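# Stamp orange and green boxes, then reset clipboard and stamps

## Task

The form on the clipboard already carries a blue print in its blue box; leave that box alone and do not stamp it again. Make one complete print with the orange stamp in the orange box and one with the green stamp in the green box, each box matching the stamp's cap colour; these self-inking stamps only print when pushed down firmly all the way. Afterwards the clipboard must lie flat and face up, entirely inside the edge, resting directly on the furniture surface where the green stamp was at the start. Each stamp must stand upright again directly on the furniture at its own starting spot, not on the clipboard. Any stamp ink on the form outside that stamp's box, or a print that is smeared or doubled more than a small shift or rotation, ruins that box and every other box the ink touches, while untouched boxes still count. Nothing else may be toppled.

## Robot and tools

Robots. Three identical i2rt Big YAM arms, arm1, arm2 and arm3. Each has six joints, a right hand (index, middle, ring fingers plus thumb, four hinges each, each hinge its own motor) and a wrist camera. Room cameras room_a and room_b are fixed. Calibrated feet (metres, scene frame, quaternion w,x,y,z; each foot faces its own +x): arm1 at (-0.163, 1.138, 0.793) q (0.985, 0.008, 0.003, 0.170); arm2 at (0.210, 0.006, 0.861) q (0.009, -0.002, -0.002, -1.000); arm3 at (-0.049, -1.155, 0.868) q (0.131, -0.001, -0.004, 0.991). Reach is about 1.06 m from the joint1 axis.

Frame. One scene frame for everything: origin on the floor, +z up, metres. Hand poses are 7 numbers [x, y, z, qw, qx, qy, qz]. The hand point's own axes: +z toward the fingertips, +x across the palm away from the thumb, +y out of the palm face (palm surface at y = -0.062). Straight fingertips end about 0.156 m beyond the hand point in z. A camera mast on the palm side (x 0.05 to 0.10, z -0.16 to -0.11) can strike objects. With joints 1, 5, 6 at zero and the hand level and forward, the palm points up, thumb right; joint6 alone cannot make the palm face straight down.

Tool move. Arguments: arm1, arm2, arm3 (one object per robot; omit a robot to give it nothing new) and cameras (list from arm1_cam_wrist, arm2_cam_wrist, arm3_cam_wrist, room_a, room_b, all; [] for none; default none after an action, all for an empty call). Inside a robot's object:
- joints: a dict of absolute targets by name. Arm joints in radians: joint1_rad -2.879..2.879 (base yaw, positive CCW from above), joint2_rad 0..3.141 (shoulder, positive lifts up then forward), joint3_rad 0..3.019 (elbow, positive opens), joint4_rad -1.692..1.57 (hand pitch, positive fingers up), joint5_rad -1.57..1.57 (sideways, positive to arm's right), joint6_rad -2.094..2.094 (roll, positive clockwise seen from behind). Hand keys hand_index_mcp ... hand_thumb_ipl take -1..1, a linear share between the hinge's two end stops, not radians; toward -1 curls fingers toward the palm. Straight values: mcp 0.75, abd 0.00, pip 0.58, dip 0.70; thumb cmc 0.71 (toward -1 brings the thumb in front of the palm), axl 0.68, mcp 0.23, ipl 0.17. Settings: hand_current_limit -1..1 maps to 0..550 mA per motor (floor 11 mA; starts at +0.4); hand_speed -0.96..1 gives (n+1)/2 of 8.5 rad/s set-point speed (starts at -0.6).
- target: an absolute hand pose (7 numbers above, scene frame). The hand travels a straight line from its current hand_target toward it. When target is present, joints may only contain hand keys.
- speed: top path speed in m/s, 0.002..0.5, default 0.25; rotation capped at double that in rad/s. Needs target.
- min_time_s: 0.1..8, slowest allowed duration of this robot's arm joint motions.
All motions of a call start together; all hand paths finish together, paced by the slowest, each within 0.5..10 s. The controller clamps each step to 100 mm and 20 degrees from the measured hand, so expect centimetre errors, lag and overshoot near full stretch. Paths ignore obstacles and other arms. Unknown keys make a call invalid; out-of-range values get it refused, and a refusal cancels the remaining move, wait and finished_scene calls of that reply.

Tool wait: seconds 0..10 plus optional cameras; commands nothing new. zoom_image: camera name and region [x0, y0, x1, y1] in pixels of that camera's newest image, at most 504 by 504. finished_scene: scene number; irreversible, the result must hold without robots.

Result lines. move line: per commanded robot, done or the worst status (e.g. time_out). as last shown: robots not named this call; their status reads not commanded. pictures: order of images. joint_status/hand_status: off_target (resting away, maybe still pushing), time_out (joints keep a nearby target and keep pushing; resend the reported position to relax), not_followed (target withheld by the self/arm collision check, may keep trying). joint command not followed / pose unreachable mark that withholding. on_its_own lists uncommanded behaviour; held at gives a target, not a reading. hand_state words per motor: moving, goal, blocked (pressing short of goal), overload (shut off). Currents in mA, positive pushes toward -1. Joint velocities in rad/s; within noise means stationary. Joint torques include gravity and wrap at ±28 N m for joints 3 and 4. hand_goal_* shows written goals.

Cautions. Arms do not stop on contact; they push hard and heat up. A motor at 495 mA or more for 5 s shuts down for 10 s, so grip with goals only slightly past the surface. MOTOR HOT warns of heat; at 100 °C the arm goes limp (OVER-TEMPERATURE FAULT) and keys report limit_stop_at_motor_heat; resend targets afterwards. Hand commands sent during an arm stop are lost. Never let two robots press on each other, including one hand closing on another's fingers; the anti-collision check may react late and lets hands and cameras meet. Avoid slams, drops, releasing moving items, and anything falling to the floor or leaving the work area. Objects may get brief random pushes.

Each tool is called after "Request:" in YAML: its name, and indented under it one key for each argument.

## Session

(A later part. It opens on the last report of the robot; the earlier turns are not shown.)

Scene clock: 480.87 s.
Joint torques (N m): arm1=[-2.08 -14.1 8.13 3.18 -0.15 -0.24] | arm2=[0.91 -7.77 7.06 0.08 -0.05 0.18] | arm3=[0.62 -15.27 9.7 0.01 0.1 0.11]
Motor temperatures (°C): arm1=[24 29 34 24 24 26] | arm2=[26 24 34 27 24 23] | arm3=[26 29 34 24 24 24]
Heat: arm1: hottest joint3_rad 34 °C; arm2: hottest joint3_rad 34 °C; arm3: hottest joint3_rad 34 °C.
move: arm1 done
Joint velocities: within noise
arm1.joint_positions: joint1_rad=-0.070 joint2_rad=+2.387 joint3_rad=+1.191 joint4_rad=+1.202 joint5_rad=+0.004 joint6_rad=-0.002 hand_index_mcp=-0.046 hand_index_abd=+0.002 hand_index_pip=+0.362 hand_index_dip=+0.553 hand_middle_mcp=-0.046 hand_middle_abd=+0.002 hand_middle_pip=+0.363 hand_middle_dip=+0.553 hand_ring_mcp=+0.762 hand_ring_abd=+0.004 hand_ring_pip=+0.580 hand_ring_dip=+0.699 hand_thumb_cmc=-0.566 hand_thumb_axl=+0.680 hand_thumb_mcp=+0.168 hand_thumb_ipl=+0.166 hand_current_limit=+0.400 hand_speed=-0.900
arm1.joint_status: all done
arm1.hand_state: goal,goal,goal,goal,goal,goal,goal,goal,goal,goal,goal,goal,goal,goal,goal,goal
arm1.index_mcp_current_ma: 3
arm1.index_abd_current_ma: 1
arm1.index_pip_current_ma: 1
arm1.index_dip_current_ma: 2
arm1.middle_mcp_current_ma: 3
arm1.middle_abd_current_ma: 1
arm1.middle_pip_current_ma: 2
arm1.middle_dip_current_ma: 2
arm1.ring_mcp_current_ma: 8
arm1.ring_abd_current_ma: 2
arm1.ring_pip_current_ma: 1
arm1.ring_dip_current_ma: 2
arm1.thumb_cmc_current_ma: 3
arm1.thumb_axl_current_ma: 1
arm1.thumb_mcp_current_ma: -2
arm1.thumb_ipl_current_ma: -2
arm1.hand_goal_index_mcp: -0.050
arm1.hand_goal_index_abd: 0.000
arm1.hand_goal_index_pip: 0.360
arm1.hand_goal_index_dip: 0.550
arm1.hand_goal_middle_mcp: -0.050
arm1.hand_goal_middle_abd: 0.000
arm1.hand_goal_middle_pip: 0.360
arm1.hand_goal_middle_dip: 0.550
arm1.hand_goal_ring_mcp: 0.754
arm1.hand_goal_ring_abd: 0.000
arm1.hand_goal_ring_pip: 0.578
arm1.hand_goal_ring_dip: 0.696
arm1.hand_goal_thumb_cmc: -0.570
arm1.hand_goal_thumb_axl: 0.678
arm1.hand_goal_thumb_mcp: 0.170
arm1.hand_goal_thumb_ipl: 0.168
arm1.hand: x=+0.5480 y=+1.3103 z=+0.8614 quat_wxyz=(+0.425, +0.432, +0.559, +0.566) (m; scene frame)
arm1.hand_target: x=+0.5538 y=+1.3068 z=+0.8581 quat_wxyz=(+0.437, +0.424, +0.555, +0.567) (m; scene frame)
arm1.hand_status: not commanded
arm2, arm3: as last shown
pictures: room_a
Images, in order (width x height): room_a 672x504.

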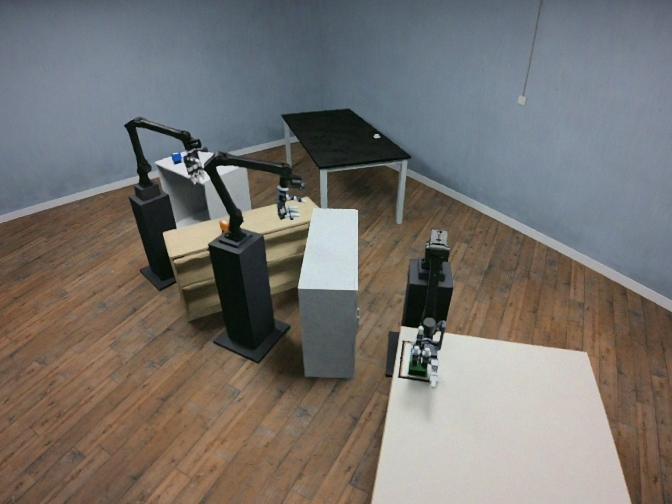

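Request:
move:
  arm1: {"joints": {"joint2_rad": 2.455, "joint3_rad": 1.237, "joint4_rad": 1.245}, "min_time_s": 1.0}

Request:
move:
  arm1: {"joints": {"joint2_rad": 2.49, "joint3_rad": 1.25, "joint4_rad": 1.265}, "min_time_s": 1.0}
  cameras: ["room_a"]

Request:
zoom_image:
  camera: "room_a"
  region: [395, 325, 450, 385]

Scene clock: 482.50 s.
Joint torques (N m): arm1=[-2.08 -14.1 7.8 3.17 -0.15 -0.23] | arm2=[0.91 -7.77 7.05 0.1 -0.05 0.19] | arm3=[0.62 -15.21 9.7 -0.01 0.1 0.11]
Motor temperatures (°C): arm1=[24 29 34 24 24 26] | arm2=[26 24 34 27 24 23] | arm3=[26 29 34 24 24 24]
Heat: arm1: hottest joint3_rad 34 °C; arm2: hottest joint3_rad 34 °C; arm3: hottest joint3_rad 34 °C.
move: arm1 done
Joint velocities: within noise
arm1.joint_positions: joint1_rad=-0.070 joint2_rad=+2.426 joint3_rad=+1.207 joint4_rad=+1.227 joint5_rad=+0.004 joint6_rad=-0.002 hand_index_mcp=-0.046 hand_index_abd=+0.002 hand_index_pip=+0.362 hand_index_dip=+0.553 hand_middle_mcp=-0.046 hand_middle_abd=+0.002 hand_middle_pip=+0.363 hand_middle_dip=+0.553 hand_ring_mcp=+0.762 hand_ring_abd=+0.004 hand_ring_pip=+0.580 hand_ring_dip=+0.699 hand_thumb_cmc=-0.566 hand_thumb_axl=+0.680 hand_thumb_mcp=+0.168 hand_thumb_ipl=+0.166 hand_current_limit=+0.400 hand_speed=-0.900
arm1.joint_status: all done
arm1.hand_state: goal,goal,goal,goal,goal,goal,goal,goal,goal,goal,goal,goal,goal,goal,goal,goal
arm1.index_mcp_current_ma: 3
arm1.index_abd_current_ma: 1
arm1.index_pip_current_ma: 1
arm1.index_dip_current_ma: 2
arm1.middle_mcp_current_ma: 3
arm1.middle_abd_current_ma: 1
arm1.middle_pip_current_ma: 2
arm1.middle_dip_current_ma: 2
arm1.ring_mcp_current_ma: 8
arm1.ring_abd_current_ma: 2
arm1.ring_pip_current_ma: 1
arm1.ring_dip_current_ma: 2
arm1.thumb_cmc_current_ma: 3
arm1.thumb_axl_current_ma: 1
arm1.thumb_mcp_current_ma: -2
arm1.thumb_ipl_current_ma: -2
arm1.hand_goal_index_mcp: -0.050
arm1.hand_goal_index_abd: 0.000
arm1.hand_goal_index_pip: 0.360
arm1.hand_goal_index_dip: 0.550
arm1.hand_goal_middle_mcp: -0.050
arm1.hand_goal_middle_abd: 0.000
arm1.hand_goal_middle_pip: 0.360
arm1.hand_goal_middle_dip: 0.550
arm1.hand_goal_ring_mcp: 0.754
arm1.hand_goal_ring_abd: 0.000
arm1.hand_goal_ring_pip: 0.578
arm1.hand_goal_ring_dip: 0.696
arm1.hand_goal_thumb_cmc: -0.570
arm1.hand_goal_thumb_axl: 0.678
arm1.hand_goal_thumb_mcp: 0.170
arm1.hand_goal_thumb_ipl: 0.168
arm1.hand: x=+0.5473 y=+1.3104 z=+0.8458 quat_wxyz=(+0.426, +0.432, +0.558, +0.566) (m; scene frame)
arm1.hand_target: x=+0.5525 y=+1.3067 z=+0.8410 quat_wxyz=(+0.436, +0.425, +0.555, +0.566) (m; scene frame)
arm1.hand_status: not commanded
arm2, arm3: as last shown
pictures: none

Scene clock: 483.80 s.
Joint torques (N m): arm1=[-2.02 -13.33 7.42 2.85 -0.14 -0.16] | arm2=[0.91 -7.77 7.05 0.09 -0.05 0.19] | arm3=[0.67 -15.27 9.7 0.01 0.11 0.11]
Motor temperatures (°C): arm1=[24 29 34 24 24 26] | arm2=[26 24 34 27 24 23] | arm3=[26 29 34 24 24 24]
Heat: arm1: hottest joint3_rad 34 °C; arm2: hottest joint3_rad 34 °C; arm3: hottest joint3_rad 34 °C.
move: arm1 done
Joint velocities: within noise
arm1.joint_positions: joint1_rad=-0.070 joint2_rad=+2.449 joint3_rad=+1.224 joint4_rad=+1.254 joint5_rad=+0.003 joint6_rad=-0.010 hand_index_mcp=-0.046 hand_index_abd=+0.002 hand_index_pip=+0.362 hand_index_dip=+0.553 hand_middle_mcp=-0.046 hand_middle_abd=+0.002 hand_middle_pip=+0.363 hand_middle_dip=+0.553 hand_ring_mcp=+0.762 hand_ring_abd=+0.003 hand_ring_pip=+0.580 hand_ring_dip=+0.699 hand_thumb_cmc=-0.567 hand_thumb_axl=+0.680 hand_thumb_mcp=+0.168 hand_thumb_ipl=+0.166 hand_current_limit=+0.400 hand_speed=-0.900
arm1.joint_status: all done
arm1.hand_state: goal,goal,goal,goal,goal,goal,goal,goal,goal,goal,goal,goal,goal,goal,goal,goal
arm1.index_mcp_current_ma: 3
arm1.index_abd_current_ma: 1
arm1.index_pip_current_ma: 1
arm1.index_dip_current_ma: 2
arm1.middle_mcp_current_ma: 3
arm1.middle_abd_current_ma: 1
arm1.middle_pip_current_ma: 2
arm1.middle_dip_current_ma: 2
arm1.ring_mcp_current_ma: 8
arm1.ring_abd_current_ma: 2
arm1.ring_pip_current_ma: 1
arm1.ring_dip_current_ma: 2
arm1.thumb_cmc_current_ma: 2
arm1.thumb_axl_current_ma: 1
arm1.thumb_mcp_current_ma: -2
arm1.thumb_ipl_current_ma: -2
arm1.hand_goal_index_mcp: -0.050
arm1.hand_goal_index_abd: 0.000
arm1.hand_goal_index_pip: 0.360
arm1.hand_goal_index_dip: 0.550
arm1.hand_goal_middle_mcp: -0.050
arm1.hand_goal_middle_abd: 0.000
arm1.hand_goal_middle_pip: 0.360
arm1.hand_goal_middle_dip: 0.550
arm1.hand_goal_ring_mcp: 0.754
arm1.hand_goal_ring_abd: 0.000
arm1.hand_goal_ring_pip: 0.578
arm1.hand_goal_ring_dip: 0.696
arm1.hand_goal_thumb_cmc: -0.570
arm1.hand_goal_thumb_axl: 0.678
arm1.hand_goal_thumb_mcp: 0.170
arm1.hand_goal_thumb_ipl: 0.168
arm1.hand: x=+0.5476 y=+1.3113 z=+0.8430 quat_wxyz=(+0.433, +0.425, +0.554, +0.571) (m; scene frame)
arm1.hand_target: x=+0.5512 y=+1.3066 z=+0.8265 quat_wxyz=(+0.436, +0.425, +0.556, +0.566) (m; scene frame)
arm1.hand_status: not commanded
arm2.joint_positions: joint1_rad=-0.860 joint2_rad=+1.274 joint3_rad=+0.985 joint4_rad=-1.490 joint5_rad=-0.005 joint6_rad=+0.059 hand_index_mcp=+0.272 hand_index_abd=-0.001 hand_index_pip=-0.365 hand_index_dip=+0.700 hand_middle_mcp=+0.272 hand_middle_abd=+0.001 hand_middle_pip=-0.365 hand_middle_dip=+0.699 hand_ring_mcp=+0.282 hand_ring_abd=+0.001 hand_ring_pip=-0.409 hand_ring_dip=+0.700 hand_thumb_cmc=-0.569 hand_thumb_axl=+0.679 hand_thumb_mcp=+0.171 hand_thumb_ipl=+0.096 hand_current_limit=+0.750 hand_speed=-0.750
arm2.joint_status: not commanded
arm2.hand_state: goal,goal,goal,goal,goal,goal,goal,goal,goal,goal,goal,goal,goal,goal,goal,goal
arm2.index_mcp_current_ma: 7
arm2.index_abd_current_ma: -2
arm2.index_pip_current_ma: 26
arm2.index_dip_current_ma: 12
arm2.middle_mcp_current_ma: 8
arm2.middle_abd_current_ma: 2
arm2.middle_pip_current_ma: 24
arm2.middle_dip_current_ma: 10
arm2.ring_mcp_current_ma: 8
arm2.ring_abd_current_ma: 2
arm2.ring_pip_current_ma: 24
arm2.ring_dip_current_ma: 13
arm2.thumb_cmc_current_ma: 3
arm2.thumb_axl_current_ma: 2
arm2.thumb_mcp_current_ma: -45
arm2.thumb_ipl_current_ma: -21
arm2.hand_goal_index_mcp: 0.270
arm2.hand_goal_index_abd: 0.000
arm2.hand_goal_index_pip: -0.372
arm2.hand_goal_index_dip: 0.696
arm2.hand_goal_middle_mcp: 0.270
arm2.hand_goal_middle_abd: 0.000
arm2.hand_goal_middle_pip: -0.372
arm2.hand_goal_middle_dip: 0.696
arm2.hand_goal_ring_mcp: 0.280
arm2.hand_goal_ring_abd: 0.000
arm2.hand_goal_ring_pip: -0.416
arm2.hand_goal_ring_dip: 0.696
arm2.hand_goal_thumb_cmc: -0.570
arm2.hand_goal_thumb_axl: 0.678
arm2.hand_goal_thumb_mcp: 0.180
arm2.hand_goal_thumb_ipl: 0.100
arm2.hand: x=-0.0170 y=+0.3023 z=+1.0042 quat_wxyz=(-0.035, +0.327, -0.939, +0.099) (m; scene frame)
arm2.hand_target: x=-0.0192 y=+0.3001 z=+1.0047 quat_wxyz=(-0.034, +0.326, -0.940, +0.095) (m; scene frame)
arm2.hand_status: not commanded
arm3.joint_positions: joint1_rad=-0.904 joint2_rad=+1.502 joint3_rad=+1.208 joint4_rad=-1.158 joint5_rad=-0.005 joint6_rad=+0.545 hand_index_mcp=+0.752 hand_index_abd=-0.003 hand_index_pip=+0.574 hand_index_dip=+0.693 hand_middle_mcp=+0.753 hand_middle_abd=-0.003 hand_middle_pip=+0.578 hand_middle_dip=+0.698 hand_ring_mcp=+0.753 hand_ring_abd=-0.002 hand_ring_pip=+0.578 hand_ring_dip=+0.698 hand_thumb_cmc=-0.569 hand_thumb_axl=+0.679 hand_thumb_mcp=+0.166 hand_thumb_ipl=+0.166 hand_current_limit=+0.750 hand_speed=-0.900
arm3.joint_status: not commanded
arm3.hand_state: goal,goal,goal,goal,goal,goal,goal,goal,goal,goal,goal,goal,goal,goal,goal,goal
arm3.index_mcp_current_ma: -4
arm3.index_abd_current_ma: -4
arm3.index_pip_current_ma: -4
arm3.index_dip_current_ma: -5
arm3.middle_mcp_current_ma: -2
arm3.middle_abd_current_ma: -4
arm3.middle_pip_current_ma: 3
arm3.middle_dip_current_ma: 3
arm3.ring_mcp_current_ma: -1
arm3.ring_abd_current_ma: -2
arm3.ring_pip_current_ma: 3
arm3.ring_dip_current_ma: 4
arm3.thumb_cmc_current_ma: 2
arm3.thumb_axl_current_ma: 3
arm3.thumb_mcp_current_ma: -10
arm3.thumb_ipl_current_ma: -5
arm3.hand_goal_index_mcp: 0.754
arm3.hand_goal_index_abd: 0.000
arm3.hand_goal_index_pip: 0.576
arm3.hand_goal_index_dip: 0.696
arm3.hand_goal_middle_mcp: 0.754
arm3.hand_goal_middle_abd: 0.000
arm3.hand_goal_middle_pip: 0.576
arm3.hand_goal_middle_dip: 0.696
arm3.hand_goal_ring_mcp: 0.754
arm3.hand_goal_ring_abd: 0.000
arm3.hand_goal_ring_pip: 0.576
arm3.hand_goal_ring_dip: 0.696
arm3.hand_goal_thumb_cmc: -0.570
arm3.hand_goal_thumb_axl: 0.678
arm3.hand_goal_thumb_mcp: 0.170
arm3.hand_goal_thumb_ipl: 0.168
arm3.hand: x=-0.1949 y=-0.6542 z=+1.0342 quat_wxyz=(-0.027, +0.070, +0.996, +0.055) (m; scene frame)
arm3.hand_target: x=-0.1936 y=-0.6602 z=+1.0308 quat_wxyz=(-0.023, +0.073, +0.996, +0.048) (m; scene frame)
arm3.hand_status: not commanded
pictures: room_a
Images, in order (width x height): room_a 672x504.

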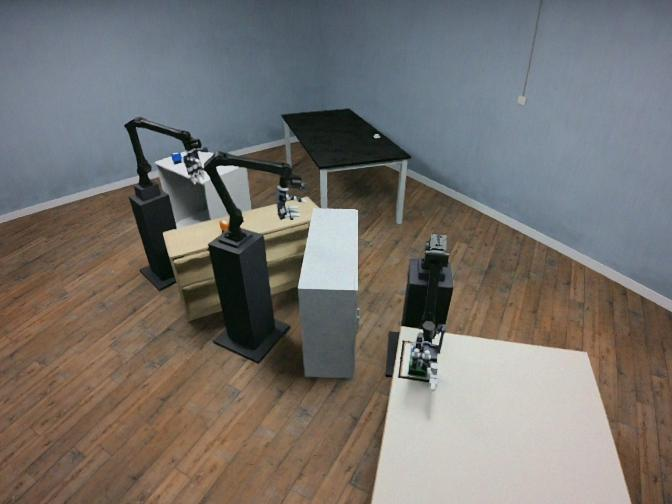

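Scaled by 8.400 from the camera's 672x504 image, which has a finer 960x720 frame.

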